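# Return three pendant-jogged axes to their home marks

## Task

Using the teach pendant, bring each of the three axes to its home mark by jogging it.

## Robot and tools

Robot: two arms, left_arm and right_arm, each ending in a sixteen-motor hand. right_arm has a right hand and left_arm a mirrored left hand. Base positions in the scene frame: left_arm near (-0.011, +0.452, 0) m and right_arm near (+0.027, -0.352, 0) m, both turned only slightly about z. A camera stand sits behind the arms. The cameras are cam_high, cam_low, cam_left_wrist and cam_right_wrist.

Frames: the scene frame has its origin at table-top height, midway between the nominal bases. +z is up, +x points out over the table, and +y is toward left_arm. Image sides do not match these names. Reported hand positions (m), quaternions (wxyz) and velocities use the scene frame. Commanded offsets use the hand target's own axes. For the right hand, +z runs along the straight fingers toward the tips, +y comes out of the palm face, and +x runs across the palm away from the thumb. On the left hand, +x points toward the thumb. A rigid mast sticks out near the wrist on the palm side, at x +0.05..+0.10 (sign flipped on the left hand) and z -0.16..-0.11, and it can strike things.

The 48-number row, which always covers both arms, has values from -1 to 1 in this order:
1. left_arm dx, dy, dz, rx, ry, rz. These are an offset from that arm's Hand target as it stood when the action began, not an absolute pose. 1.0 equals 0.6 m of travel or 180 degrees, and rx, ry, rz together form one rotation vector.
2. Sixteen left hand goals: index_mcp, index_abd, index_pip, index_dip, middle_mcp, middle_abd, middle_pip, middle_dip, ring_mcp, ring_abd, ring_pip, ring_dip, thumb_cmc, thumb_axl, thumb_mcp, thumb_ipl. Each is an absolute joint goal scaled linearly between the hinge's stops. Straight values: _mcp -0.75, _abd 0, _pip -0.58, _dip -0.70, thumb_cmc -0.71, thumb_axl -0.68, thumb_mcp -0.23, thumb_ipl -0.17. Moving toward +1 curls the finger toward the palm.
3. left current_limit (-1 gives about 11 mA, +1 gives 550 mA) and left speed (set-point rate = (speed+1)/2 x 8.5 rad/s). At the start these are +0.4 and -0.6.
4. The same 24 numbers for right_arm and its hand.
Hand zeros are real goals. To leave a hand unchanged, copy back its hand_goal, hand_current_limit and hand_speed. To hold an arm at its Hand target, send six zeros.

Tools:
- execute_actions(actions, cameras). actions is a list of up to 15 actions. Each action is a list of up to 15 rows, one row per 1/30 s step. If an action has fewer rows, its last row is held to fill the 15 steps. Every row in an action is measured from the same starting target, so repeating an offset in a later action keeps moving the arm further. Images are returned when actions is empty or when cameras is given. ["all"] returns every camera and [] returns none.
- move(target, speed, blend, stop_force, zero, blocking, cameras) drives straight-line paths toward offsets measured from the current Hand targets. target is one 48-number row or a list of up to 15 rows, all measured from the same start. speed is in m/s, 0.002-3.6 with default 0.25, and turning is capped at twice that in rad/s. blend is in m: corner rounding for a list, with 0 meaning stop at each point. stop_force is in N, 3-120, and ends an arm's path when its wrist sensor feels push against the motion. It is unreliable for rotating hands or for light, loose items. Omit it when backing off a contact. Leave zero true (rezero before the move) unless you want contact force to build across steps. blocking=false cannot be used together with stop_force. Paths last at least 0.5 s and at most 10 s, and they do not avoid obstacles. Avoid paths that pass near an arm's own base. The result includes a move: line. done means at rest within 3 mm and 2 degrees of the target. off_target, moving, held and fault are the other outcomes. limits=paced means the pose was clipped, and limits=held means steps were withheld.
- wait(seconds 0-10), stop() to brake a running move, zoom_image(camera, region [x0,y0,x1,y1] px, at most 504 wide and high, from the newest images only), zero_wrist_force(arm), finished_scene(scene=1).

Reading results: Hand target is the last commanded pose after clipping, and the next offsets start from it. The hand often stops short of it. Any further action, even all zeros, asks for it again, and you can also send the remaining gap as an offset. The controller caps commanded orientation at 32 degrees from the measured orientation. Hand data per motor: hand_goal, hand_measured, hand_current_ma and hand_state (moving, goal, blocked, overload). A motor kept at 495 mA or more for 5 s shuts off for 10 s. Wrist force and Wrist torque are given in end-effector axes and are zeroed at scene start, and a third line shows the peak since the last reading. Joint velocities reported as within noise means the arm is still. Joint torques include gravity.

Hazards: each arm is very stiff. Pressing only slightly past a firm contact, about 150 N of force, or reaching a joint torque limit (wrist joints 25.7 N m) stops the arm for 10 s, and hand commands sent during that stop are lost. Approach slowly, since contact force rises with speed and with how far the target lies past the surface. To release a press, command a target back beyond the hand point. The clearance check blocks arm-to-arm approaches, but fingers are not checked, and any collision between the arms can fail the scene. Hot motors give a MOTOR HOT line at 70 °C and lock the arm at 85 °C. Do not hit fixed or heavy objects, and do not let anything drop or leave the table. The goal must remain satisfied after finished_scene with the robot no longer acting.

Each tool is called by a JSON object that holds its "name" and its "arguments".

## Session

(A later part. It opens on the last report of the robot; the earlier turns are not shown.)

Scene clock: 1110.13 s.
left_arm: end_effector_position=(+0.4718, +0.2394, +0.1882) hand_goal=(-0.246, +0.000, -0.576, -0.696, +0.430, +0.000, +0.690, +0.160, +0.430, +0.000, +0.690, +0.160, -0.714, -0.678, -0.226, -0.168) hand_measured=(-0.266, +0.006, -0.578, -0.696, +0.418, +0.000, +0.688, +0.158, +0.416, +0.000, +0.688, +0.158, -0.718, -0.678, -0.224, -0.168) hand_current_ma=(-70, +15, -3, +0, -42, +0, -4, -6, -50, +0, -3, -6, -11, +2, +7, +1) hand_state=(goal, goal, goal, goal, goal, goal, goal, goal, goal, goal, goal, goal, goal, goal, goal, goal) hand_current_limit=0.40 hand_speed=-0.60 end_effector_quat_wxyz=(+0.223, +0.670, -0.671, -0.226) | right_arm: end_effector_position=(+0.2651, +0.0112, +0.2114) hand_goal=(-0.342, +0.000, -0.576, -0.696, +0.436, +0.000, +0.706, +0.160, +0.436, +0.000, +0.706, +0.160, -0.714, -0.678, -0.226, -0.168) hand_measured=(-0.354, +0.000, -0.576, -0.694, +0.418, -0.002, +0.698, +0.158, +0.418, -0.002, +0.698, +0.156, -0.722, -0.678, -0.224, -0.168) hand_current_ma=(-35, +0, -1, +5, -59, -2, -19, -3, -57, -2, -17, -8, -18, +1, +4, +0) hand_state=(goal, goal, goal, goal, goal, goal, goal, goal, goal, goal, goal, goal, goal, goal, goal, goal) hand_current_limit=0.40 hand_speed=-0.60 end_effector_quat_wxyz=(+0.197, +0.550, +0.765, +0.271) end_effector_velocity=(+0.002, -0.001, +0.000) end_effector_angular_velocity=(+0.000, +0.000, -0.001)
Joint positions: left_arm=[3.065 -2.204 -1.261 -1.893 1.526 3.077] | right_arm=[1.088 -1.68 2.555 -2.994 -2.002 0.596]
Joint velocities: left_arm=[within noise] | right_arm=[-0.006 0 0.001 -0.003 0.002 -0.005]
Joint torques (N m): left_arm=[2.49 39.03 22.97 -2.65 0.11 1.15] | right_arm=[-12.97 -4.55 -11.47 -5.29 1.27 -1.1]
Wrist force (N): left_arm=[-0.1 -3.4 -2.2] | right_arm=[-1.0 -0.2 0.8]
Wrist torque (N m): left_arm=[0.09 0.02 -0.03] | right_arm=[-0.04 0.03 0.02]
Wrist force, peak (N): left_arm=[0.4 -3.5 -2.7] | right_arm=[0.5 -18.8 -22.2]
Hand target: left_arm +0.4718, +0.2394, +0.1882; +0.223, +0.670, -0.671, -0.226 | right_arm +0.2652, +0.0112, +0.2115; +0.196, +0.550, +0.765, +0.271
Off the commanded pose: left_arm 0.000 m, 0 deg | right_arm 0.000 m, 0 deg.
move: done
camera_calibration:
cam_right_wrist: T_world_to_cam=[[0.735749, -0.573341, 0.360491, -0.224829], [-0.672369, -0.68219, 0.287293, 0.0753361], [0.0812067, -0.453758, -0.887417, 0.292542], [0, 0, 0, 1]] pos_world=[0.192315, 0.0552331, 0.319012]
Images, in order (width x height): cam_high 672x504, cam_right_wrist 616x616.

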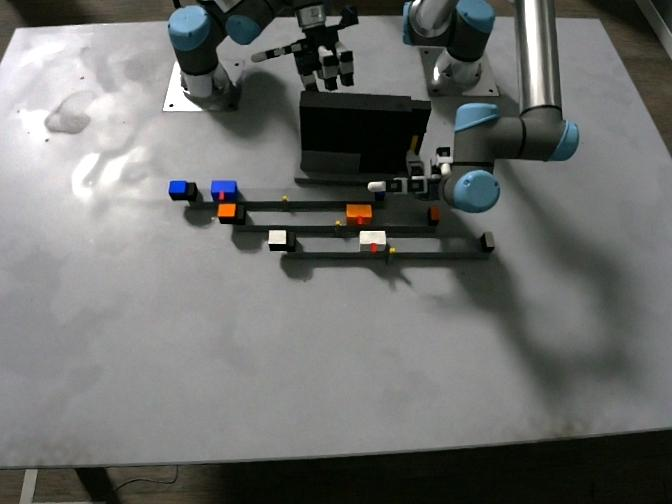

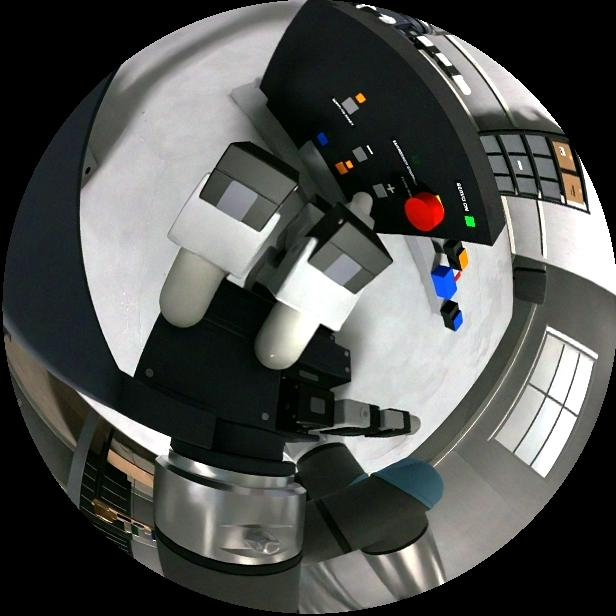

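{"name": "move", "arguments": {"target": [0,0,0,0,0,0,-0.2466,0,-0.576,-0.696,0.43,0,0.69,0.16,0.43,0,0.69,0.16,-0.714,-0.678,-0.226,-0.168,0.4,-0.6,-0.00805,0.01496,0.01219,0,0,0,-0.342,0,-0.576,-0.696,0.436,0,0.706,0.16,0.436,0,0.706,0.16,-0.714,-0.678,-0.226,-0.168,0.4,-0.6], "speed": 0.02}}

{"name": "wait", "arguments": {"seconds": 6}}

{"name": "move", "arguments": {"target": [0,0,0,0,0,0,-0.2466,0,-0.576,-0.696,0.43,0,0.69,0.16,0.43,0,0.69,0.16,-0.714,-0.678,-0.226,-0.168,0.4,-0.6,0.00805,-0.01496,-0.01219,0,0,0,-0.342,0,-0.576,-0.696,0.436,0,0.706,0.16,0.436,0,0.706,0.16,-0.714,-0.678,-0.226,-0.168,0.4,-0.6], "speed": 0.04, "cameras": ["cam_high", "cam_left_wrist", "cam_low"]}}

{"name": "zoom_image", "arguments": {"camera": "cam_high", "region": [320, 170, 500, 270]}}

{"name": "zoom_image", "arguments": {"camera": "cam_left_wrist", "region": [190, 280, 310, 400]}}

{"name": "zoom_image", "arguments": {"camera": "cam_low", "region": [420, 210, 560, 290]}}

Scene clock: 1132.80 s.
left_arm: end_effector_position=(+0.4718, +0.2394, +0.1882) hand_goal=(-0.246, +0.000, -0.576, -0.696, +0.430, +0.000, +0.690, +0.160, +0.430, +0.000, +0.690, +0.160, -0.714, -0.678, -0.226, -0.168) hand_measured=(-0.266, +0.006, -0.578, -0.696, +0.418, +0.000, +0.688, +0.158, +0.416, +0.000, +0.688, +0.158, -0.718, -0.678, -0.224, -0.168) hand_current_ma=(-70, +15, -3, +0, -42, +0, -4, -6, -50, +0, -3, -6, -11, +2, +7, +1) hand_state=(goal, goal, goal, goal, goal, goal, goal, goal, goal, goal, goal, goal, goal, goal, goal, goal) hand_current_limit=0.40 hand_speed=-0.60 end_effector_quat_wxyz=(+0.223, +0.670, -0.671, -0.226) | right_arm: end_effector_position=(+0.2778, +0.0103, +0.2115) hand_goal=(-0.342, +0.000, -0.576, -0.696, +0.436, +0.000, +0.706, +0.160, +0.436, +0.000, +0.706, +0.160, -0.714, -0.678, -0.226, -0.168) hand_measured=(-0.354, +0.000, -0.576, -0.694, +0.418, -0.002, +0.698, +0.158, +0.418, -0.002, +0.698, +0.156, -0.722, -0.678, -0.224, -0.168) hand_current_ma=(-35, +1, -1, +5, -59, -2, -19, -3, -57, -2, -17, -8, -18, +1, +4, +0) hand_state=(goal, goal, goal, goal, goal, goal, goal, goal, goal, goal, goal, goal, goal, goal, goal, goal) hand_current_limit=0.40 hand_speed=-0.60 end_effector_quat_wxyz=(+0.196, +0.550, +0.765, +0.271) end_effector_velocity=(-0.001, +0.000, +0.000) end_effector_angular_velocity=(+0.002, -0.001, -0.002)
Joint positions: left_arm=[3.065 -2.204 -1.261 -1.893 1.526 3.077] | right_arm=[1.049 -1.671 2.553 -3.015 -1.981 0.56]
Joint velocities: left_arm=[within noise] | right_arm=[0.003 0.001 -0.001 0 -0.003 0.005]
Joint torques (N m): left_arm=[2.35 38.99 22.61 -2.97 0.41 1.27] | right_arm=[12.11 -14.87 -24.3 -2.1 -2.73 1.18]
Wrist force (N): left_arm=[0.0 -3.3 -2.4] | right_arm=[-0.7 -3.0 -2.6]
Wrist torque (N m): left_arm=[0.13 0.00 -0.02] | right_arm=[0.11 0.00 0.07]
Wrist force, peak (N): left_arm=[0.3 -3.7 -2.6] | right_arm=[-0.7 -3.0 -2.6]
Hand target: left_arm +0.4718, +0.2394, +0.1882; +0.223, +0.670, -0.671, -0.226 | right_arm +0.2777, +0.0103, +0.2115; +0.196, +0.550, +0.765, +0.271
Off the commanded pose: left_arm 0.000 m, 0 deg | right_arm 0.000 m, 0 deg.
move: done

Scene clock: 1138.80 s.
left_arm: end_effector_position=(+0.4718, +0.2394, +0.1882) hand_goal=(-0.246, +0.000, -0.576, -0.696, +0.430, +0.000, +0.690, +0.160, +0.430, +0.000, +0.690, +0.160, -0.714, -0.678, -0.226, -0.168) hand_measured=(-0.266, +0.006, -0.578, -0.696, +0.418, +0.000, +0.688, +0.158, +0.416, +0.000, +0.688, +0.158, -0.718, -0.678, -0.224, -0.168) hand_current_ma=(-70, +15, -3, +0, -42, +0, -4, -6, -50, +0, -3, -6, -11, +2, +7, +1) hand_state=(goal, goal, goal, goal, goal, goal, goal, goal, goal, goal, goal, goal, goal, goal, goal, goal) hand_current_limit=0.40 hand_speed=-0.60 end_effector_quat_wxyz=(+0.223, +0.670, -0.671, -0.226) | right_arm: end_effector_position=(+0.2777, +0.0103, +0.2115) hand_goal=(-0.342, +0.000, -0.576, -0.696, +0.436, +0.000, +0.706, +0.160, +0.436, +0.000, +0.706, +0.160, -0.714, -0.678, -0.226, -0.168) hand_measured=(-0.354, +0.000, -0.578, -0.694, +0.418, -0.002, +0.698, +0.158, +0.418, -0.002, +0.698, +0.156, -0.722, -0.678, -0.224, -0.168) hand_current_ma=(-35, +1, -2, +5, -59, -2, -19, -3, -57, -2, -17, -8, -18, +1, +4, +0) hand_state=(goal, goal, goal, goal, goal, goal, goal, goal, goal, goal, goal, goal, goal, goal, goal, goal) hand_current_limit=0.40 hand_speed=-0.60 end_effector_quat_wxyz=(+0.196, +0.550, +0.765, +0.271)
Joint positions: left_arm=[3.065 -2.204 -1.261 -1.893 1.526 3.077] | right_arm=[1.05 -1.672 2.553 -3.015 -1.981 0.56]
Joint torques (N m): left_arm=[1.98 38.75 21.31 -2.89 0.46 1.2] | right_arm=[12.73 -17.27 -5.75 -0.61 -2.4 0.97]
Wrist force (N): left_arm=[0.0 -3.5 -2.4] | right_arm=[-0.5 -3.2 -2.4]
Wrist torque (N m): left_arm=[0.10 -0.01 0.00] | right_arm=[0.09 -0.03 0.08]
Wrist force, peak (N): left_arm=[0.1 -3.7 -2.6] | right_arm=[-0.9 -3.1 -2.5]
Hand target: left_arm +0.4718, +0.2394, +0.1882; +0.223, +0.670, -0.671, -0.226 | right_arm +0.2777, +0.0103, +0.2115; +0.196, +0.550, +0.765, +0.271
Off the commanded pose: left_arm 0.000 m, 0 deg | right_arm 0.000 m, 0 deg.
wait: 6.00 s; at rest by 0.17 s

Scene clock: 1139.53 s.
left_arm: end_effector_position=(+0.4718, +0.2394, +0.1882) hand_goal=(-0.246, +0.000, -0.576, -0.696, +0.430, +0.000, +0.690, +0.160, +0.430, +0.000, +0.690, +0.160, -0.714, -0.678, -0.226, -0.168) hand_measured=(-0.266, +0.006, -0.578, -0.696, +0.418, +0.000, +0.688, +0.158, +0.416, +0.000, +0.688, +0.158, -0.718, -0.678, -0.224, -0.168) hand_current_ma=(-70, +15, -3, +0, -42, +0, -4, -6, -50, +0, -3, -6, -11, +2, +7, +1) hand_state=(goal, goal, goal, goal, goal, goal, goal, goal, goal, goal, goal, goal, goal, goal, goal, goal) hand_current_limit=0.40 hand_speed=-0.60 end_effector_quat_wxyz=(+0.223, +0.670, -0.671, -0.226) | right_arm: end_effector_position=(+0.2651, +0.0112, +0.2114) hand_goal=(-0.342, +0.000, -0.576, -0.696, +0.436, +0.000, +0.706, +0.160, +0.436, +0.000, +0.706, +0.160, -0.714, -0.678, -0.226, -0.168) hand_measured=(-0.354, +0.000, -0.578, -0.694, +0.418, -0.002, +0.698, +0.158, +0.418, -0.002, +0.698, +0.156, -0.722, -0.678, -0.224, -0.168) hand_current_ma=(-35, +1, -2, +5, -59, -2, -19, -3, -57, -2, -17, -8, -18, +1, +4, +0) hand_state=(goal, goal, goal, goal, goal, goal, goal, goal, goal, goal, goal, goal, goal, goal, goal, goal) hand_current_limit=0.40 hand_speed=-0.60 end_effector_quat_wxyz=(+0.197, +0.550, +0.765, +0.271) end_effector_velocity=(+0.001, +0.000, -0.001) end_effector_angular_velocity=(-0.001, +0.003, +0.003)
Joint positions: left_arm=[3.065 -2.204 -1.261 -1.893 1.526 3.077] | right_arm=[1.088 -1.68 2.555 -2.994 -2.002 0.596]
Joint velocities: left_arm=[within noise] | right_arm=[-0.006 0 0.002 -0.003 0.006 -0.008]
Joint torques (N m): left_arm=[2.5 39.04 22.36 -2.73 0.63 1.36] | right_arm=[-12.08 -5.36 -11.85 -5.07 0.91 -1.16]
Wrist force (N): left_arm=[0.4 -3.3 -2.6] | right_arm=[-1.0 -0.3 0.6]
Wrist torque (N m): left_arm=[0.13 -0.06 0.01] | right_arm=[-0.03 0.03 0.01]
Wrist force, peak (N): left_arm=[0.3 -3.6 -2.7] | right_arm=[-0.8 -2.7 -2.4]
Hand target: left_arm +0.4718, +0.2394, +0.1882; +0.223, +0.670, -0.671, -0.226 | right_arm +0.2652, +0.0112, +0.2115; +0.196, +0.550, +0.765, +0.271
Off the commanded pose: left_arm 0.000 m, 0 deg | right_arm 0.000 m, 0 deg.
move: done
camera_calibration:
cam_left_wrist: T_world_to_cam=[[0.508576, 0.749941, -0.423011, -0.367965], [0.860212, -0.421312, 0.287283, -0.417159], [0.0372256, -0.509985, -0.859377, 0.392012], [0, 0, 0, 1]] pos_world=[0.53139, 0.300118, 0.301076]
Images, in order (width x height): cam_high 672x504, cam_low 672x504, cam_left_wrist 616x616.

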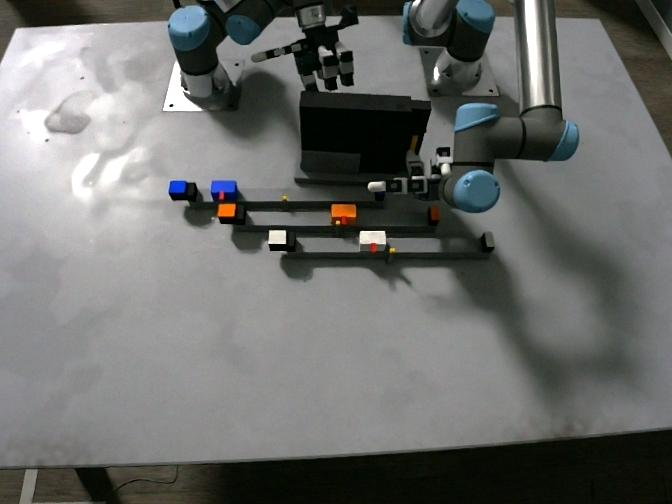

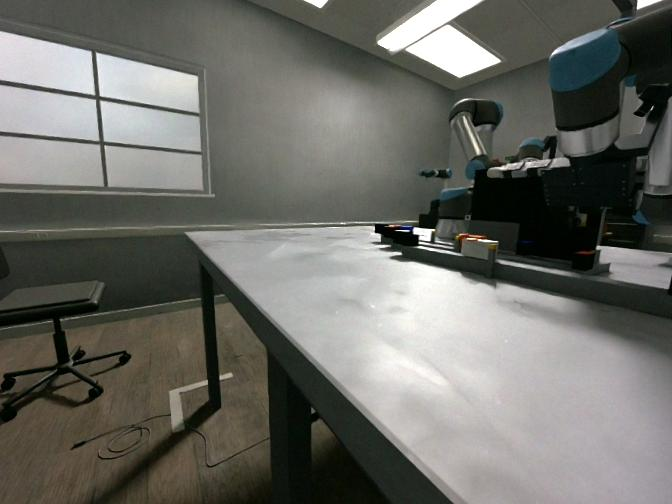

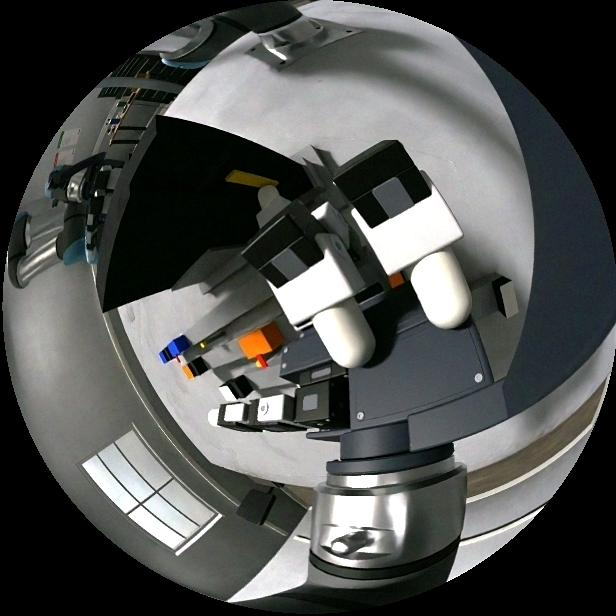

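Scaled by 2.800.

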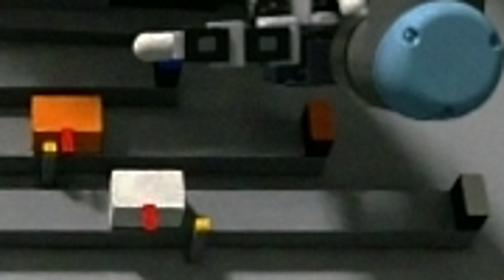

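Scaled by 4.200 from the camera's 616x616 image, which has a finer 880x880 frame.

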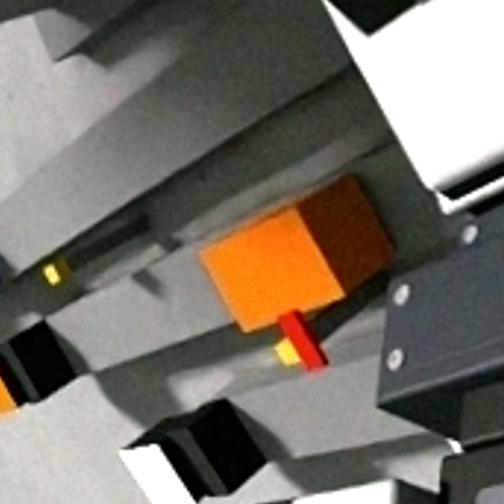

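Scaled by 3.600.

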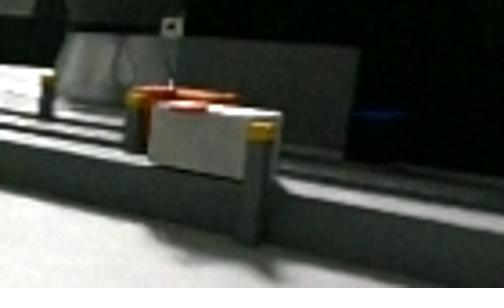

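{"name": "move", "arguments": {"target": [0,0,0,0,0,0,-0.2466,0,-0.576,-0.696,0.43,0,0.69,0.16,0.43,0,0.69,0.16,-0.714,-0.678,-0.226,-0.168,0.4,-0.6,-0.00805,0.01496,0.01219,0,0,0,-0.342,0,-0.576,-0.696,0.436,0,0.706,0.16,0.436,0,0.706,0.16,-0.714,-0.678,-0.226,-0.168,0.4,-0.6], "speed": 0.02}}

{"name": "wait", "arguments": {"seconds": 1.8}}

{"name": "move", "arguments": {"target": [0,0,0,0,0,0,-0.2466,0,-0.576,-0.696,0.43,0,0.69,0.16,0.43,0,0.69,0.16,-0.714,-0.678,-0.226,-0.168,0.4,-0.6,0.00805,-0.01496,-0.01219,0,0,0,-0.342,0,-0.576,-0.696,0.436,0,0.706,0.16,0.436,0,0.706,0.16,-0.714,-0.678,-0.226,-0.168,0.4,-0.6], "speed": 0.04, "cameras": ["cam_high", "cam_left_wrist", "cam_right_wrist"]}}

{"name": "zoom_image", "arguments": {"camera": "cam_high", "region": [320, 170, 500, 270]}}

{"name": "zoom_image", "arguments": {"camera": "cam_high", "region": [315, 195, 365, 245]}}

{"name": "zoom_image", "arguments": {"camera": "cam_left_wrist", "region": [190, 300, 290, 400]}}

{"name": "zoom_image", "arguments": {"camera": "cam_right_wrist", "region": [290, 70, 490, 270]}}

Scene clock: 1187.57 s.
left_arm: end_effector_position=(+0.4718, +0.2394, +0.1882) hand_goal=(-0.246, +0.000, -0.576, -0.696, +0.430, +0.000, +0.690, +0.160, +0.430, +0.000, +0.690, +0.160, -0.714, -0.678, -0.226, -0.168) hand_measured=(-0.266, +0.006, -0.578, -0.696, +0.418, +0.000, +0.688, +0.158, +0.416, +0.000, +0.688, +0.158, -0.718, -0.678, -0.224, -0.168) hand_current_ma=(-70, +15, -3, +0, -42, +0, -4, -6, -50, +0, -3, -6, -11, +2, +7, +1) hand_state=(goal, goal, goal, goal, goal, goal, goal, goal, goal, goal, goal, goal, goal, goal, goal, goal) hand_current_limit=0.40 hand_speed=-0.60 end_effector_quat_wxyz=(+0.223, +0.670, -0.671, -0.226) | right_arm: end_effector_position=(+0.2778, +0.0103, +0.2114) hand_goal=(-0.342, +0.000, -0.576, -0.696, +0.436, +0.000, +0.706, +0.160, +0.436, +0.000, +0.706, +0.160, -0.714, -0.678, -0.226, -0.168) hand_measured=(-0.354, +0.000, -0.578, -0.694, +0.418, -0.002, +0.698, +0.158, +0.418, -0.002, +0.698, +0.156, -0.722, -0.678, -0.224, -0.168) hand_current_ma=(-35, +1, -2, +5, -59, -2, -19, -3, -57, -2, -17, -8, -18, +1, +4, +0) hand_state=(goal, goal, goal, goal, goal, goal, goal, goal, goal, goal, goal, goal, goal, goal, goal, goal) hand_current_limit=0.40 hand_speed=-0.60 end_effector_quat_wxyz=(+0.196, +0.550, +0.765, +0.271) end_effector_velocity=(-0.002, +0.000, -0.001) end_effector_angular_velocity=(+0.001, +0.000, +0.000)
Joint positions: left_arm=[3.065 -2.204 -1.261 -1.893 1.526 3.077] | right_arm=[1.049 -1.671 2.553 -3.015 -1.981 0.56]
Joint velocities: left_arm=[within noise] | right_arm=[0.005 0 0.001 0 -0.002 0.005]
Joint torques (N m): left_arm=[3.18 38.73 21.28 -2.77 0.65 1.23] | right_arm=[11.62 -15.61 -24.31 -2.04 -2.75 1.05]
Wrist force (N): left_arm=[0.2 -3.3 -2.4] | right_arm=[-0.7 -2.9 -2.4]
Wrist torque (N m): left_arm=[0.11 -0.02 0.00] | right_arm=[0.11 -0.01 0.08]
Wrist force, peak (N): left_arm=[0.4 -3.8 -2.6] | right_arm=[-0.6 -3.0 -2.6]
Hand target: left_arm +0.4718, +0.2394, +0.1882; +0.223, +0.670, -0.671, -0.226 | right_arm +0.2777, +0.0103, +0.2115; +0.196, +0.550, +0.765, +0.271
Off the commanded pose: left_arm 0.000 m, 0 deg | right_arm 0.000 m, 0 deg.
move: done

Scene clock: 1189.37 s.
left_arm: end_effector_position=(+0.4718, +0.2394, +0.1882) hand_goal=(-0.246, +0.000, -0.576, -0.696, +0.430, +0.000, +0.690, +0.160, +0.430, +0.000, +0.690, +0.160, -0.714, -0.678, -0.226, -0.168) hand_measured=(-0.266, +0.006, -0.578, -0.696, +0.418, +0.000, +0.688, +0.158, +0.416, +0.000, +0.688, +0.158, -0.718, -0.678, -0.224, -0.168) hand_current_ma=(-70, +15, -3, +0, -42, +0, -4, -6, -50, +0, -3, -6, -11, +2, +7, +1) hand_state=(goal, goal, goal, goal, goal, goal, goal, goal, goal, goal, goal, goal, goal, goal, goal, goal) hand_current_limit=0.40 hand_speed=-0.60 end_effector_quat_wxyz=(+0.223, +0.670, -0.671, -0.226) | right_arm: end_effector_position=(+0.2777, +0.0103, +0.2115) hand_goal=(-0.342, +0.000, -0.576, -0.696, +0.436, +0.000, +0.706, +0.160, +0.436, +0.000, +0.706, +0.160, -0.714, -0.678, -0.226, -0.168) hand_measured=(-0.354, +0.000, -0.578, -0.694, +0.418, -0.002, +0.698, +0.158, +0.418, -0.002, +0.698, +0.156, -0.722, -0.678, -0.224, -0.168) hand_current_ma=(-35, +1, -3, +5, -59, -2, -19, -3, -57, -2, -17, -8, -18, +1, +4, +0) hand_state=(goal, goal, goal, goal, goal, goal, goal, goal, goal, goal, goal, goal, goal, goal, goal, goal) hand_current_limit=0.40 hand_speed=-0.60 end_effector_quat_wxyz=(+0.196, +0.550, +0.765, +0.271)
Joint positions: left_arm=[3.065 -2.204 -1.261 -1.893 1.526 3.077] | right_arm=[1.05 -1.672 2.553 -3.015 -1.981 0.56]
Joint torques (N m): left_arm=[2.59 39.36 21.29 -2.74 0.52 1.22] | right_arm=[12.66 -16.84 -6.38 -0.64 -2.59 1.22]
Wrist force (N): left_arm=[0.2 -3.4 -2.4] | right_arm=[-0.6 -2.9 -2.3]
Wrist torque (N m): left_arm=[0.11 -0.04 0.01] | right_arm=[0.11 -0.02 0.08]
Wrist force, peak (N): left_arm=[0.0 -3.8 -2.4] | right_arm=[-0.7 -3.0 -2.5]
Hand target: left_arm +0.4718, +0.2394, +0.1882; +0.223, +0.670, -0.671, -0.226 | right_arm +0.2777, +0.0103, +0.2115; +0.196, +0.550, +0.765, +0.271
Off the commanded pose: left_arm 0.000 m, 0 deg | right_arm 0.000 m, 0 deg.
wait: 1.80 s; at rest by 0.17 s

Scene clock: 1190.10 s.
left_arm: end_effector_position=(+0.4718, +0.2394, +0.1882) hand_goal=(-0.246, +0.000, -0.576, -0.696, +0.430, +0.000, +0.690, +0.160, +0.430, +0.000, +0.690, +0.160, -0.714, -0.678, -0.226, -0.168) hand_measured=(-0.266, +0.006, -0.578, -0.696, +0.418, +0.000, +0.688, +0.158, +0.416, +0.000, +0.688, +0.158, -0.718, -0.678, -0.224, -0.168) hand_current_ma=(-70, +15, -3, +0, -42, +0, -4, -6, -50, +0, -3, -6, -11, +2, +7, +1) hand_state=(goal, goal, goal, goal, goal, goal, goal, goal, goal, goal, goal, goal, goal, goal, goal, goal) hand_current_limit=0.40 hand_speed=-0.60 end_effector_quat_wxyz=(+0.223, +0.670, -0.671, -0.226) | right_arm: end_effector_position=(+0.2651, +0.0112, +0.2114) hand_goal=(-0.342, +0.000, -0.576, -0.696, +0.436, +0.000, +0.706, +0.160, +0.436, +0.000, +0.706, +0.160, -0.714, -0.678, -0.226, -0.168) hand_measured=(-0.354, +0.000, -0.578, -0.694, +0.418, -0.002, +0.698, +0.158, +0.418, -0.002, +0.698, +0.156, -0.722, -0.678, -0.224, -0.168) hand_current_ma=(-35, +1, -3, +5, -59, -2, -19, -3, -57, -2, -17, -8, -18, +1, +4, +0) hand_state=(goal, goal, goal, goal, goal, goal, goal, goal, goal, goal, goal, goal, goal, goal, goal, goal) hand_current_limit=0.40 hand_speed=-0.60 end_effector_quat_wxyz=(+0.197, +0.550, +0.765, +0.271) end_effector_velocity=(+0.001, +0.001, +0.001) end_effector_angular_velocity=(+0.001, -0.001, +0.004)
Joint positions: left_arm=[3.065 -2.204 -1.261 -1.893 1.526 3.077] | right_arm=[1.088 -1.68 2.555 -2.994 -2.002 0.596]
Joint velocities: left_arm=[within noise] | right_arm=[-0.004 0 -0.002 -0.003 0.004 -0.007]
Joint torques (N m): left_arm=[2.15 39.29 20.99 -2.77 0.59 1.26] | right_arm=[-13.42 -4.94 -12.22 -5.08 0.92 -1.35]
Wrist force (N): left_arm=[0.1 -3.1 -2.3] | right_arm=[-1.0 -0.4 0.8]
Wrist torque (N m): left_arm=[0.13 -0.02 -0.01] | right_arm=[-0.06 0.03 0.01]
Wrist force, peak (N): left_arm=[0.3 -3.7 -2.3] | right_arm=[-0.7 -2.8 -2.4]
Hand target: left_arm +0.4718, +0.2394, +0.1882; +0.223, +0.670, -0.671, -0.226 | right_arm +0.2652, +0.0112, +0.2115; +0.196, +0.550, +0.765, +0.271
Off the commanded pose: left_arm 0.000 m, 0 deg | right_arm 0.000 m, 0 deg.
move: done
camera_calibration:
cam_left_wrist: T_world_to_cam=[[0.508576, 0.749941, -0.423011, -0.367965], [0.860212, -0.421312, 0.287283, -0.417159], [0.0372256, -0.509985, -0.859377, 0.392012], [0, 0, 0, 1]] pos_world=[0.53139, 0.300118, 0.301076]
cam_right_wrist: T_world_to_cam=[[0.735749, -0.573341, 0.360491, -0.224829], [-0.672369, -0.68219, 0.287293, 0.0753361], [0.0812067, -0.453758, -0.887417, 0.292542], [0, 0, 0, 1]] pos_world=[0.192315, 0.0552331, 0.319012]
Images, in order (width x height): cam_high 672x504, cam_left_wrist 616x616, cam_right_wrist 616x616.

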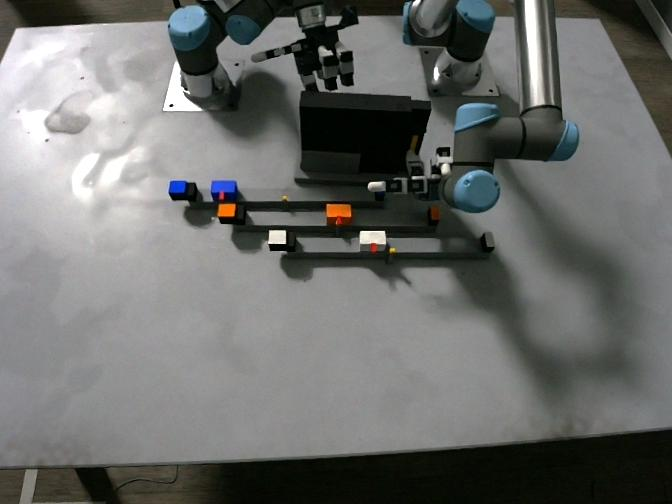

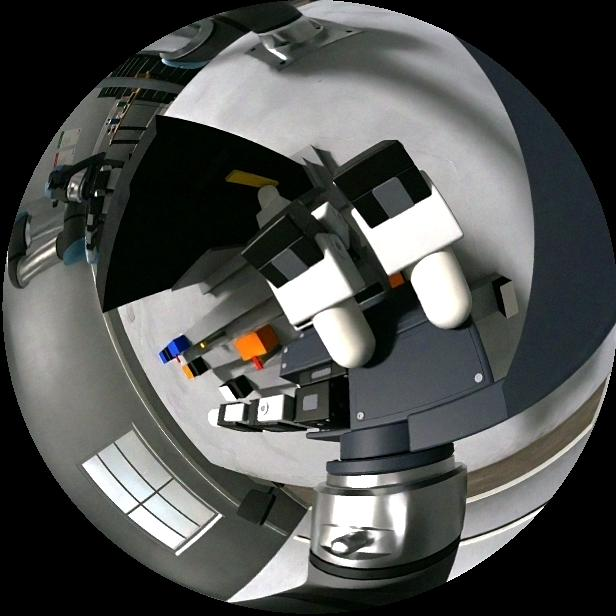

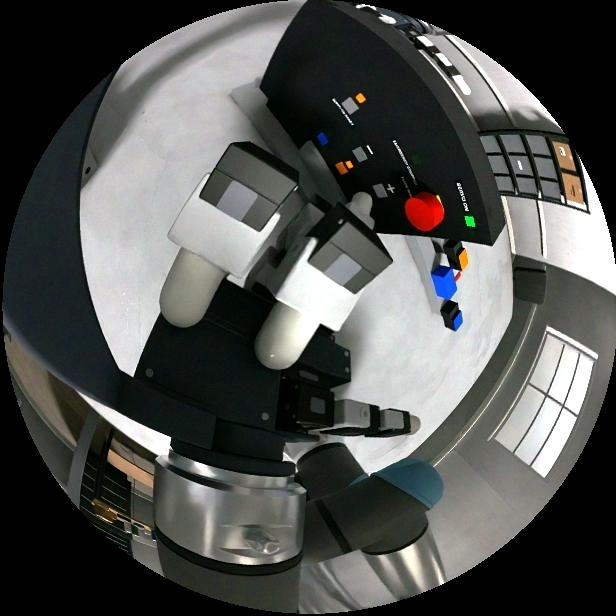

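Scaled by 2.800.

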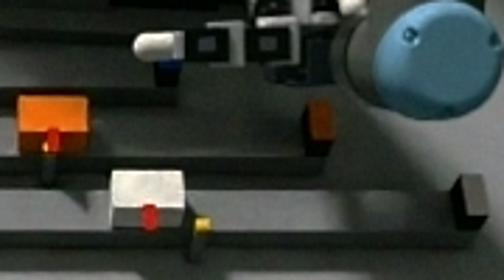

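Scaled by 10.080.

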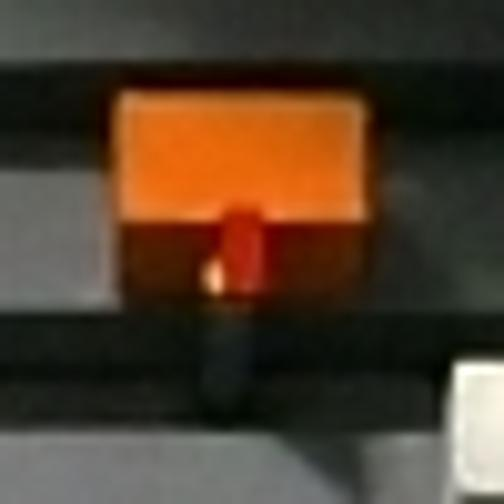

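Scaled by 5.040 from the camera's 616x616 image, which has a finer 880x880 frame.

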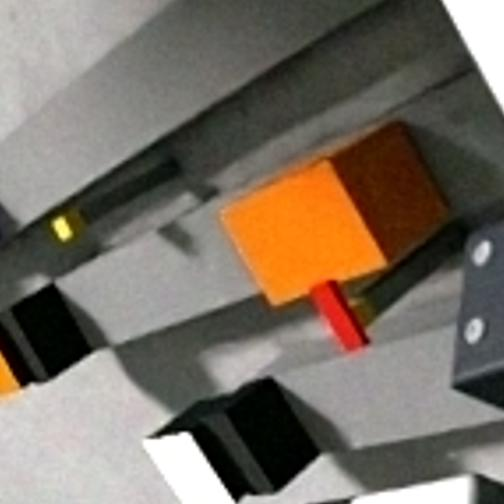

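Scaled by 2.520 from the camera's 616x616 image, which has a finer 880x880 frame.

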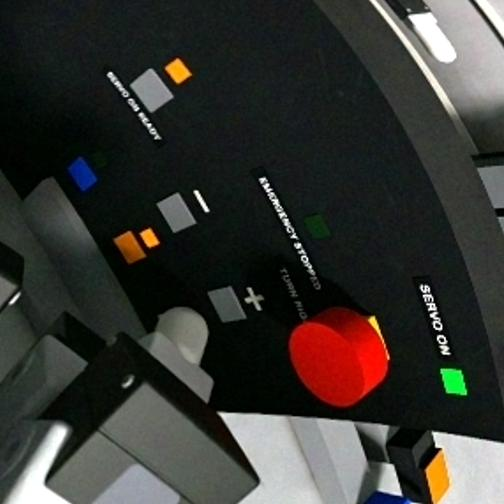

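{"name": "move", "arguments": {"target": [0,0,0,0,0,0,-0.2466,0,-0.576,-0.696,0.43,0,0.69,0.16,0.43,0,0.69,0.16,-0.714,-0.678,-0.226,-0.168,0.4,-0.6,-0.00805,0.01496,0.01219,0,0,0,-0.342,0,-0.576,-0.696,0.436,0,0.706,0.16,0.436,0,0.706,0.16,-0.714,-0.678,-0.226,-0.168,0.4,-0.6], "speed": 0.02}}

{"name": "wait", "arguments": {"seconds": 0.3}}

{"name": "move", "arguments": {"target": [0,0,0,0,0,0,-0.2466,0,-0.576,-0.696,0.43,0,0.69,0.16,0.43,0,0.69,0.16,-0.714,-0.678,-0.226,-0.168,0.4,-0.6,0.00805,-0.01496,-0.01219,0,0,0,-0.342,0,-0.576,-0.696,0.436,0,0.706,0.16,0.436,0,0.706,0.16,-0.714,-0.678,-0.226,-0.168,0.4,-0.6], "speed": 0.04, "cameras": ["cam_high", "cam_left_wrist", "cam_right_wrist"]}}

{"name": "zoom_image", "arguments": {"camera": "cam_high", "region": [315, 195, 365, 245]}}

{"name": "zoom_image", "arguments": {"camera": "cam_left_wrist", "region": [190, 300, 290, 400]}}

{"name": "zoom_image", "arguments": {"camera": "cam_right_wrist", "region": [290, 70, 490, 270]}}

Scene clock: 1210.23 s.
left_arm: end_effector_position=(+0.4718, +0.2394, +0.1882) hand_goal=(-0.246, +0.000, -0.576, -0.696, +0.430, +0.000, +0.690, +0.160, +0.430, +0.000, +0.690, +0.160, -0.714, -0.678, -0.226, -0.168) hand_measured=(-0.266, +0.006, -0.578, -0.696, +0.418, +0.000, +0.688, +0.158, +0.416, +0.000, +0.688, +0.158, -0.718, -0.678, -0.224, -0.168) hand_current_ma=(-70, +15, -3, +0, -42, +0, -4, -6, -50, +0, -3, -6, -11, +2, +7, +1) hand_state=(goal, goal, goal, goal, goal, goal, goal, goal, goal, goal, goal, goal, goal, goal, goal, goal) hand_current_limit=0.40 hand_speed=-0.60 end_effector_quat_wxyz=(+0.223, +0.670, -0.671, -0.226) | right_arm: end_effector_position=(+0.2778, +0.0103, +0.2115) hand_goal=(-0.342, +0.000, -0.576, -0.696, +0.436, +0.000, +0.706, +0.160, +0.436, +0.000, +0.706, +0.160, -0.714, -0.678, -0.226, -0.168) hand_measured=(-0.354, +0.000, -0.578, -0.694, +0.418, -0.002, +0.698, +0.158, +0.418, -0.002, +0.698, +0.156, -0.722, -0.678, -0.224, -0.168) hand_current_ma=(-35, +1, -3, +4, -59, -2, -19, -3, -57, -2, -17, -8, -18, +1, +4, +0) hand_state=(goal, goal, goal, goal, goal, goal, goal, goal, goal, goal, goal, goal, goal, goal, goal, goal) hand_current_limit=0.40 hand_speed=-0.60 end_effector_quat_wxyz=(+0.196, +0.550, +0.765, +0.271) end_effector_velocity=(+0.000, -0.001, +0.000) end_effector_angular_velocity=(+0.001, -0.001, -0.003)
Joint positions: left_arm=[3.065 -2.204 -1.261 -1.893 1.526 3.077] | right_arm=[1.049 -1.671 2.553 -3.015 -1.981 0.56]
Joint velocities: left_arm=[within noise] | right_arm=[0.002 0 0.001 0 -0.003 0.005]
Joint torques (N m): left_arm=[2.45 39.37 20.62 -2.68 0.49 1.22] | right_arm=[14.17 -15.3 -24.49 -1.91 -2.61 1.43]
Wrist force (N): left_arm=[0.2 -3.2 -2.4] | right_arm=[-0.7 -3.2 -2.5]
Wrist torque (N m): left_arm=[0.13 -0.03 0.00] | right_arm=[0.09 0.00 0.07]
Wrist force, peak (N): left_arm=[0.4 -3.8 -2.4] | right_arm=[-0.7 -3.2 -2.5]
Hand target: left_arm +0.4718, +0.2394, +0.1882; +0.223, +0.670, -0.671, -0.226 | right_arm +0.2777, +0.0103, +0.2115; +0.196, +0.550, +0.765, +0.271
Off the commanded pose: left_arm 0.000 m, 0 deg | right_arm 0.000 m, 0 deg.
move: done

Scene clock: 1210.53 s.
left_arm: end_effector_position=(+0.4718, +0.2394, +0.1882) hand_goal=(-0.246, +0.000, -0.576, -0.696, +0.430, +0.000, +0.690, +0.160, +0.430, +0.000, +0.690, +0.160, -0.714, -0.678, -0.226, -0.168) hand_measured=(-0.266, +0.006, -0.578, -0.696, +0.418, +0.000, +0.688, +0.158, +0.416, +0.000, +0.688, +0.158, -0.718, -0.678, -0.224, -0.168) hand_current_ma=(-70, +15, -3, +0, -42, +0, -4, -6, -50, +0, -3, -6, -11, +2, +7, +1) hand_state=(goal, goal, goal, goal, goal, goal, goal, goal, goal, goal, goal, goal, goal, goal, goal, goal) hand_current_limit=0.40 hand_speed=-0.60 end_effector_quat_wxyz=(+0.223, +0.670, -0.671, -0.226) | right_arm: end_effector_position=(+0.2777, +0.0103, +0.2115) hand_goal=(-0.342, +0.000, -0.576, -0.696, +0.436, +0.000, +0.706, +0.160, +0.436, +0.000, +0.706, +0.160, -0.714, -0.678, -0.226, -0.168) hand_measured=(-0.354, +0.000, -0.578, -0.694, +0.418, -0.002, +0.698, +0.158, +0.418, -0.002, +0.698, +0.156, -0.722, -0.678, -0.224, -0.168) hand_current_ma=(-35, +1, -3, +4, -59, -2, -19, -3, -57, -2, -17, -8, -18, +1, +4, +0) hand_state=(goal, goal, goal, goal, goal, goal, goal, goal, goal, goal, goal, goal, goal, goal, goal, goal) hand_current_limit=0.40 hand_speed=-0.60 end_effector_quat_wxyz=(+0.196, +0.550, +0.765, +0.271)
Joint positions: left_arm=[3.065 -2.204 -1.261 -1.893 1.526 3.077] | right_arm=[1.05 -1.672 2.553 -3.015 -1.981 0.56]
Joint torques (N m): left_arm=[3.31 38.8 20.91 -2.79 0.55 1.11] | right_arm=[13.03 -17.11 -20.51 -0.76 -2.84 0.88]
Wrist force (N): left_arm=[0.6 -3.4 -2.1] | right_arm=[-0.5 -2.9 -2.1]
Wrist torque (N m): left_arm=[0.08 -0.08 0.04] | right_arm=[0.09 -0.02 0.08]
Wrist force, peak (N): left_arm=[0.4 -3.3 -2.6] | right_arm=[-0.7 -3.2 -2.2]
Hand target: left_arm +0.4718, +0.2394, +0.1882; +0.223, +0.670, -0.671, -0.226 | right_arm +0.2777, +0.0103, +0.2115; +0.196, +0.550, +0.765, +0.271
Off the commanded pose: left_arm 0.000 m, 0 deg | right_arm 0.000 m, 0 deg.
wait: 0.30 s; at rest by 0.17 s

Scene clock: 1211.27 s.
left_arm: end_effector_position=(+0.4718, +0.2394, +0.1882) hand_goal=(-0.246, +0.000, -0.576, -0.696, +0.430, +0.000, +0.690, +0.160, +0.430, +0.000, +0.690, +0.160, -0.714, -0.678, -0.226, -0.168) hand_measured=(-0.266, +0.006, -0.578, -0.696, +0.418, +0.000, +0.688, +0.158, +0.416, +0.000, +0.688, +0.158, -0.718, -0.678, -0.224, -0.168) hand_current_ma=(-70, +15, -3, +0, -42, +0, -4, -6, -50, +0, -3, -6, -11, +2, +7, +1) hand_state=(goal, goal, goal, goal, goal, goal, goal, goal, goal, goal, goal, goal, goal, goal, goal, goal) hand_current_limit=0.40 hand_speed=-0.60 end_effector_quat_wxyz=(+0.223, +0.670, -0.671, -0.226) | right_arm: end_effector_position=(+0.2651, +0.0112, +0.2114) hand_goal=(-0.342, +0.000, -0.576, -0.696, +0.436, +0.000, +0.706, +0.160, +0.436, +0.000, +0.706, +0.160, -0.714, -0.678, -0.226, -0.168) hand_measured=(-0.354, +0.000, -0.578, -0.694, +0.418, -0.002, +0.698, +0.158, +0.418, -0.002, +0.698, +0.156, -0.722, -0.678, -0.224, -0.168) hand_current_ma=(-35, +1, -4, +4, -59, -2, -19, -3, -57, -2, -17, -8, -18, +1, +4, +0) hand_state=(goal, goal, goal, goal, goal, goal, goal, goal, goal, goal, goal, goal, goal, goal, goal, goal) hand_current_limit=0.40 hand_speed=-0.60 end_effector_quat_wxyz=(+0.197, +0.550, +0.765, +0.271) end_effector_velocity=(+0.002, +0.000, +0.000) end_effector_angular_velocity=(-0.001, +0.001, +0.001)
Joint positions: left_arm=[3.065 -2.204 -1.261 -1.893 1.526 3.077] | right_arm=[1.088 -1.68 2.555 -2.994 -2.002 0.596]
Joint velocities: left_arm=[within noise] | right_arm=[-0.006 0.001 0 -0.003 0.004 -0.006]
Joint torques (N m): left_arm=[2.22 39.24 21.23 -2.81 0.47 1.35] | right_arm=[-12.34 -4.93 -11.2 -5.28 0.89 -1.46]
Wrist force (N): left_arm=[0.6 -3.5 -2.6] | right_arm=[-1.3 -0.4 0.7]
Wrist torque (N m): left_arm=[0.10 -0.08 0.03] | right_arm=[-0.05 0.07 -0.02]
Wrist force, peak (N): left_arm=[0.2 -3.7 -2.3] | right_arm=[-0.4 -2.6 -2.2]
Hand target: left_arm +0.4718, +0.2394, +0.1882; +0.223, +0.670, -0.671, -0.226 | right_arm +0.2652, +0.0112, +0.2115; +0.196, +0.550, +0.765, +0.271
Off the commanded pose: left_arm 0.000 m, 0 deg | right_arm 0.000 m, 0 deg.
move: done
camera_calibration:
cam_left_wrist: T_world_to_cam=[[0.508576, 0.749941, -0.423011, -0.367965], [0.860212, -0.421312, 0.287283, -0.417159], [0.0372256, -0.509985, -0.859377, 0.392012], [0, 0, 0, 1]] pos_world=[0.53139, 0.300118, 0.301076]
cam_right_wrist: T_world_to_cam=[[0.735749, -0.573341, 0.360491, -0.224829], [-0.672369, -0.68219, 0.287293, 0.0753361], [0.0812067, -0.453758, -0.887417, 0.292542], [0, 0, 0, 1]] pos_world=[0.192315, 0.0552331, 0.319012]
Images, in order (width x height): cam_high 672x504, cam_left_wrist 616x616, cam_right_wrist 616x616.

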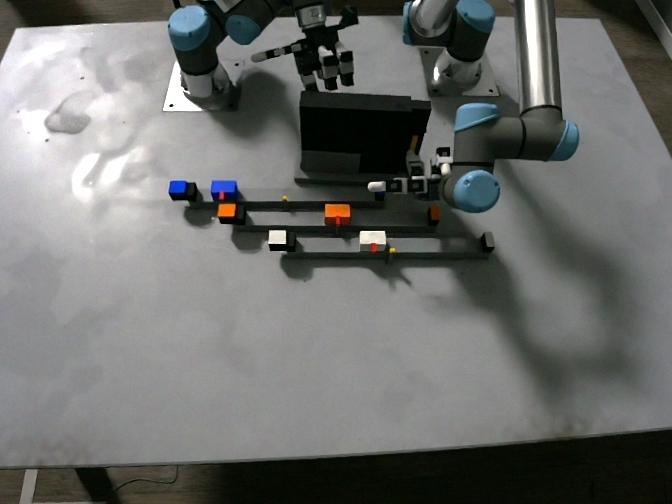

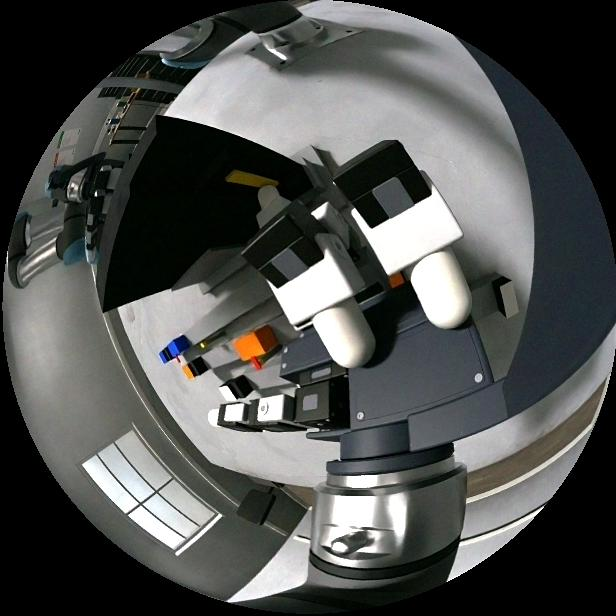

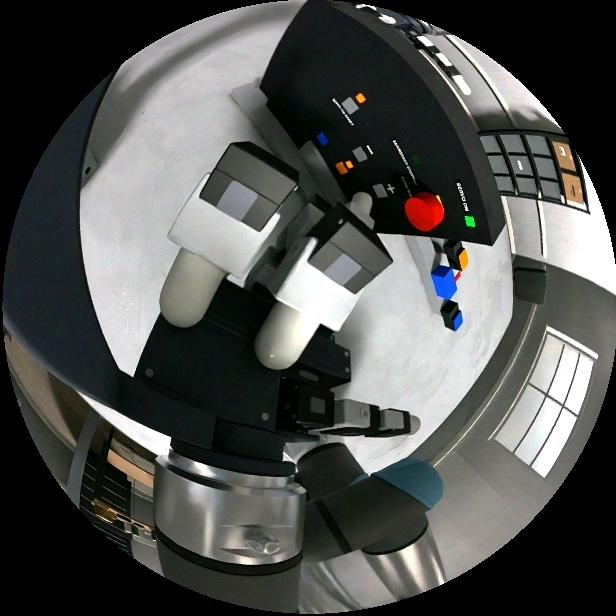

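Scaled by 10.080.

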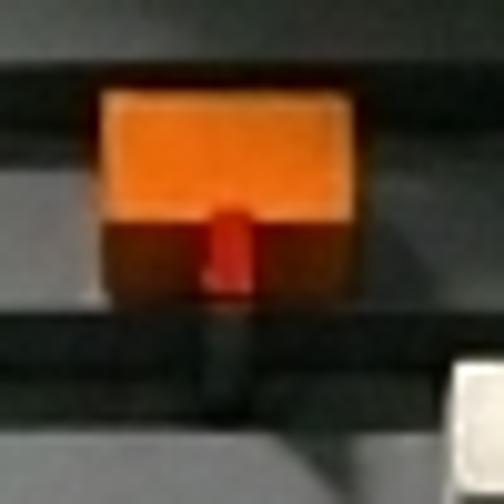

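Scaled by 5.040 from the camera's 616x616 image, which has a finer 880x880 frame.

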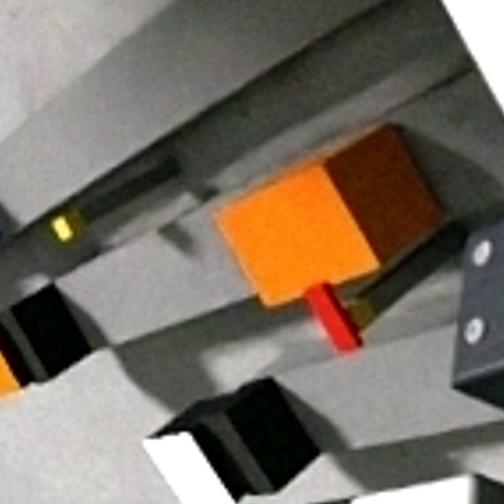

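Scaled by 2.520 from the camera's 616x616 image, which has a finer 880x880 frame.

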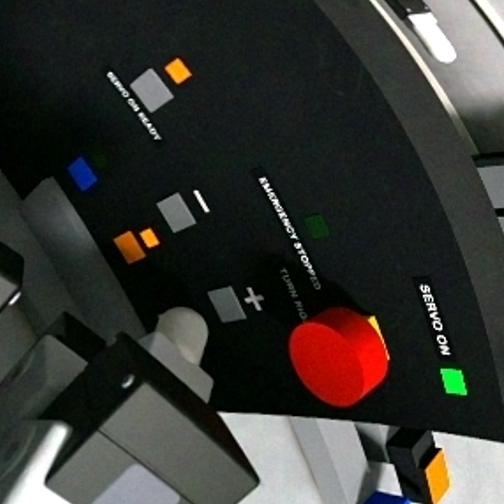

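{"name": "move", "arguments": {"target": [0,0,0,0,0,0,-0.2466,0,-0.576,-0.696,0.43,0,0.69,0.16,0.43,0,0.69,0.16,-0.714,-0.678,-0.226,-0.168,0.4,-0.6,-0.0091,0.0466,0.058,0,0,0,-0.342,0,-0.576,-0.696,0.436,0,0.706,0.16,0.436,0,0.706,0.16,-0.714,-0.678,-0.226,-0.168,0.4,-0.6], "speed": 0.06, "cameras": ["cam_right_wrist", "cam_high"]}}

{"name": "zoom_image", "arguments": {"camera": "cam_right_wrist", "region": [290, 70, 450, 230]}}

{"name": "zoom_image", "arguments": {"camera": "cam_high", "region": [315, 195, 365, 245]}}

{"name": "zoom_image", "arguments": {"camera": "cam_high", "region": [355, 220, 405, 270]}}

Scene clock: 1244.17 s.
left_arm: end_effector_position=(+0.4718, +0.2394, +0.1882) hand_goal=(-0.246, +0.000, -0.576, -0.696, +0.430, +0.000, +0.690, +0.160, +0.430, +0.000, +0.690, +0.160, -0.714, -0.678, -0.226, -0.168) hand_measured=(-0.266, +0.008, -0.578, -0.696, +0.418, +0.000, +0.688, +0.158, +0.416, +0.000, +0.688, +0.158, -0.718, -0.678, -0.224, -0.168) hand_current_ma=(-70, +19, -4, +0, -42, +0, -4, -6, -50, +0, -3, -6, -11, +2, +7, +1) hand_state=(goal, goal, goal, goal, goal, goal, goal, goal, goal, goal, goal, goal, goal, goal, goal, goal) hand_current_limit=0.40 hand_speed=-0.60 end_effector_quat_wxyz=(+0.223, +0.670, -0.671, -0.226) | right_arm: end_effector_position=(+0.3084, +0.0199, +0.2022) hand_goal=(-0.342, +0.000, -0.576, -0.696, +0.436, +0.000, +0.706, +0.160, +0.436, +0.000, +0.706, +0.160, -0.714, -0.678, -0.226, -0.168) hand_measured=(-0.478, +0.302, -0.652, -0.726, +0.418, -0.002, +0.698, +0.158, +0.418, -0.002, +0.698, +0.156, -0.722, -0.678, -0.224, -0.168) hand_current_ma=(-385, +385, -289, -97, -59, -2, -19, -3, -57, -2, -17, -8, -18, +1, +4, +0) hand_state=(blocked, moving, blocked, blocked, goal, goal, goal, goal, goal, goal, goal, goal, goal, goal, goal, goal) hand_current_limit=0.40 hand_speed=-0.60 end_effector_quat_wxyz=(+0.196, +0.550, +0.765, +0.271) end_effector_velocity=(-0.001, -0.002, -0.001) end_effector_angular_velocity=(-0.005, +0.001, -0.002)
Joint positions: left_arm=[3.065 -2.204 -1.261 -1.893 1.526 3.077] | right_arm=[0.983 -1.59 2.526 -3.094 -1.945 0.5]
Joint velocities: left_arm=[within noise] | right_arm=[0.002 -0.002 0.003 0.005 -0.004 0.003]
Joint torques (N m): left_arm=[2.68 39.6 18.5 -2.78 0.54 1.1] | right_arm=[10.77 -18.82 -7.4 -1.43 -4.14 1.23]
Wrist force (N): left_arm=[0.0 -5.6 -4.9] | right_arm=[0.3 -10.2 -10.2]
Wrist torque (N m): left_arm=[0.23 0.05 -0.05] | right_arm=[0.94 0.28 -0.09]
Wrist force, peak (N): left_arm=[0.4 -9.3 -9.0] | right_arm=[2.9 -32.8 -44.3]
Hand target: left_arm +0.4718, +0.2394, +0.1882; +0.223, +0.670, -0.671, -0.226 | right_arm +0.3083, +0.0199, +0.2021; +0.196, +0.550, +0.765, +0.271
Off the commanded pose: left_arm 0.000 m, 0 deg | right_arm 0.000 m, 0 deg.
move: done
camera_calibration:
cam_right_wrist: T_world_to_cam=[[0.735649, -0.573654, 0.360196, -0.248321], [-0.672477, -0.682272, 0.286844, 0.113266], [0.0812029, -0.45324, -0.887682, 0.284853], [0, 0, 0, 1]] pos_world=[0.235715, 0.0639347, 0.309814]
Images, in order (width x height): cam_high 672x504, cam_right_wrist 616x616.

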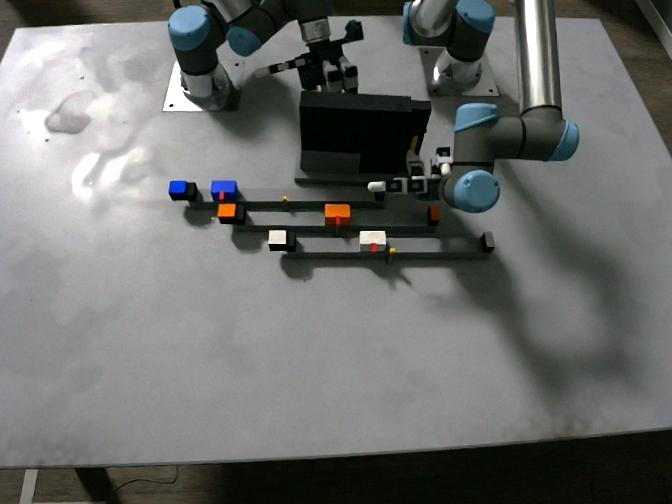

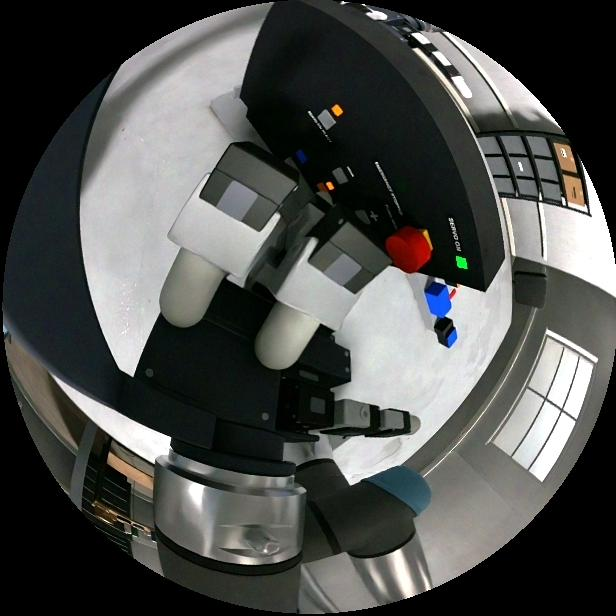

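Scaled by 3.150 from the camera's 616x616 image, which has a finer 880x880 frame.

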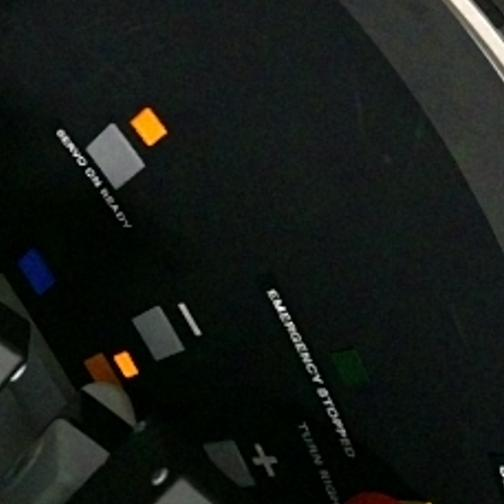

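Scaled by 10.080.

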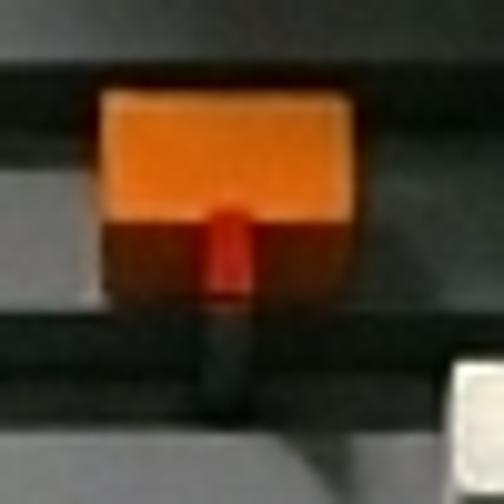

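Scaled by 10.080.

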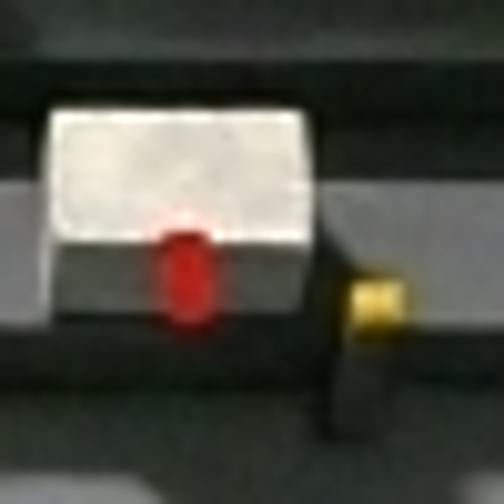

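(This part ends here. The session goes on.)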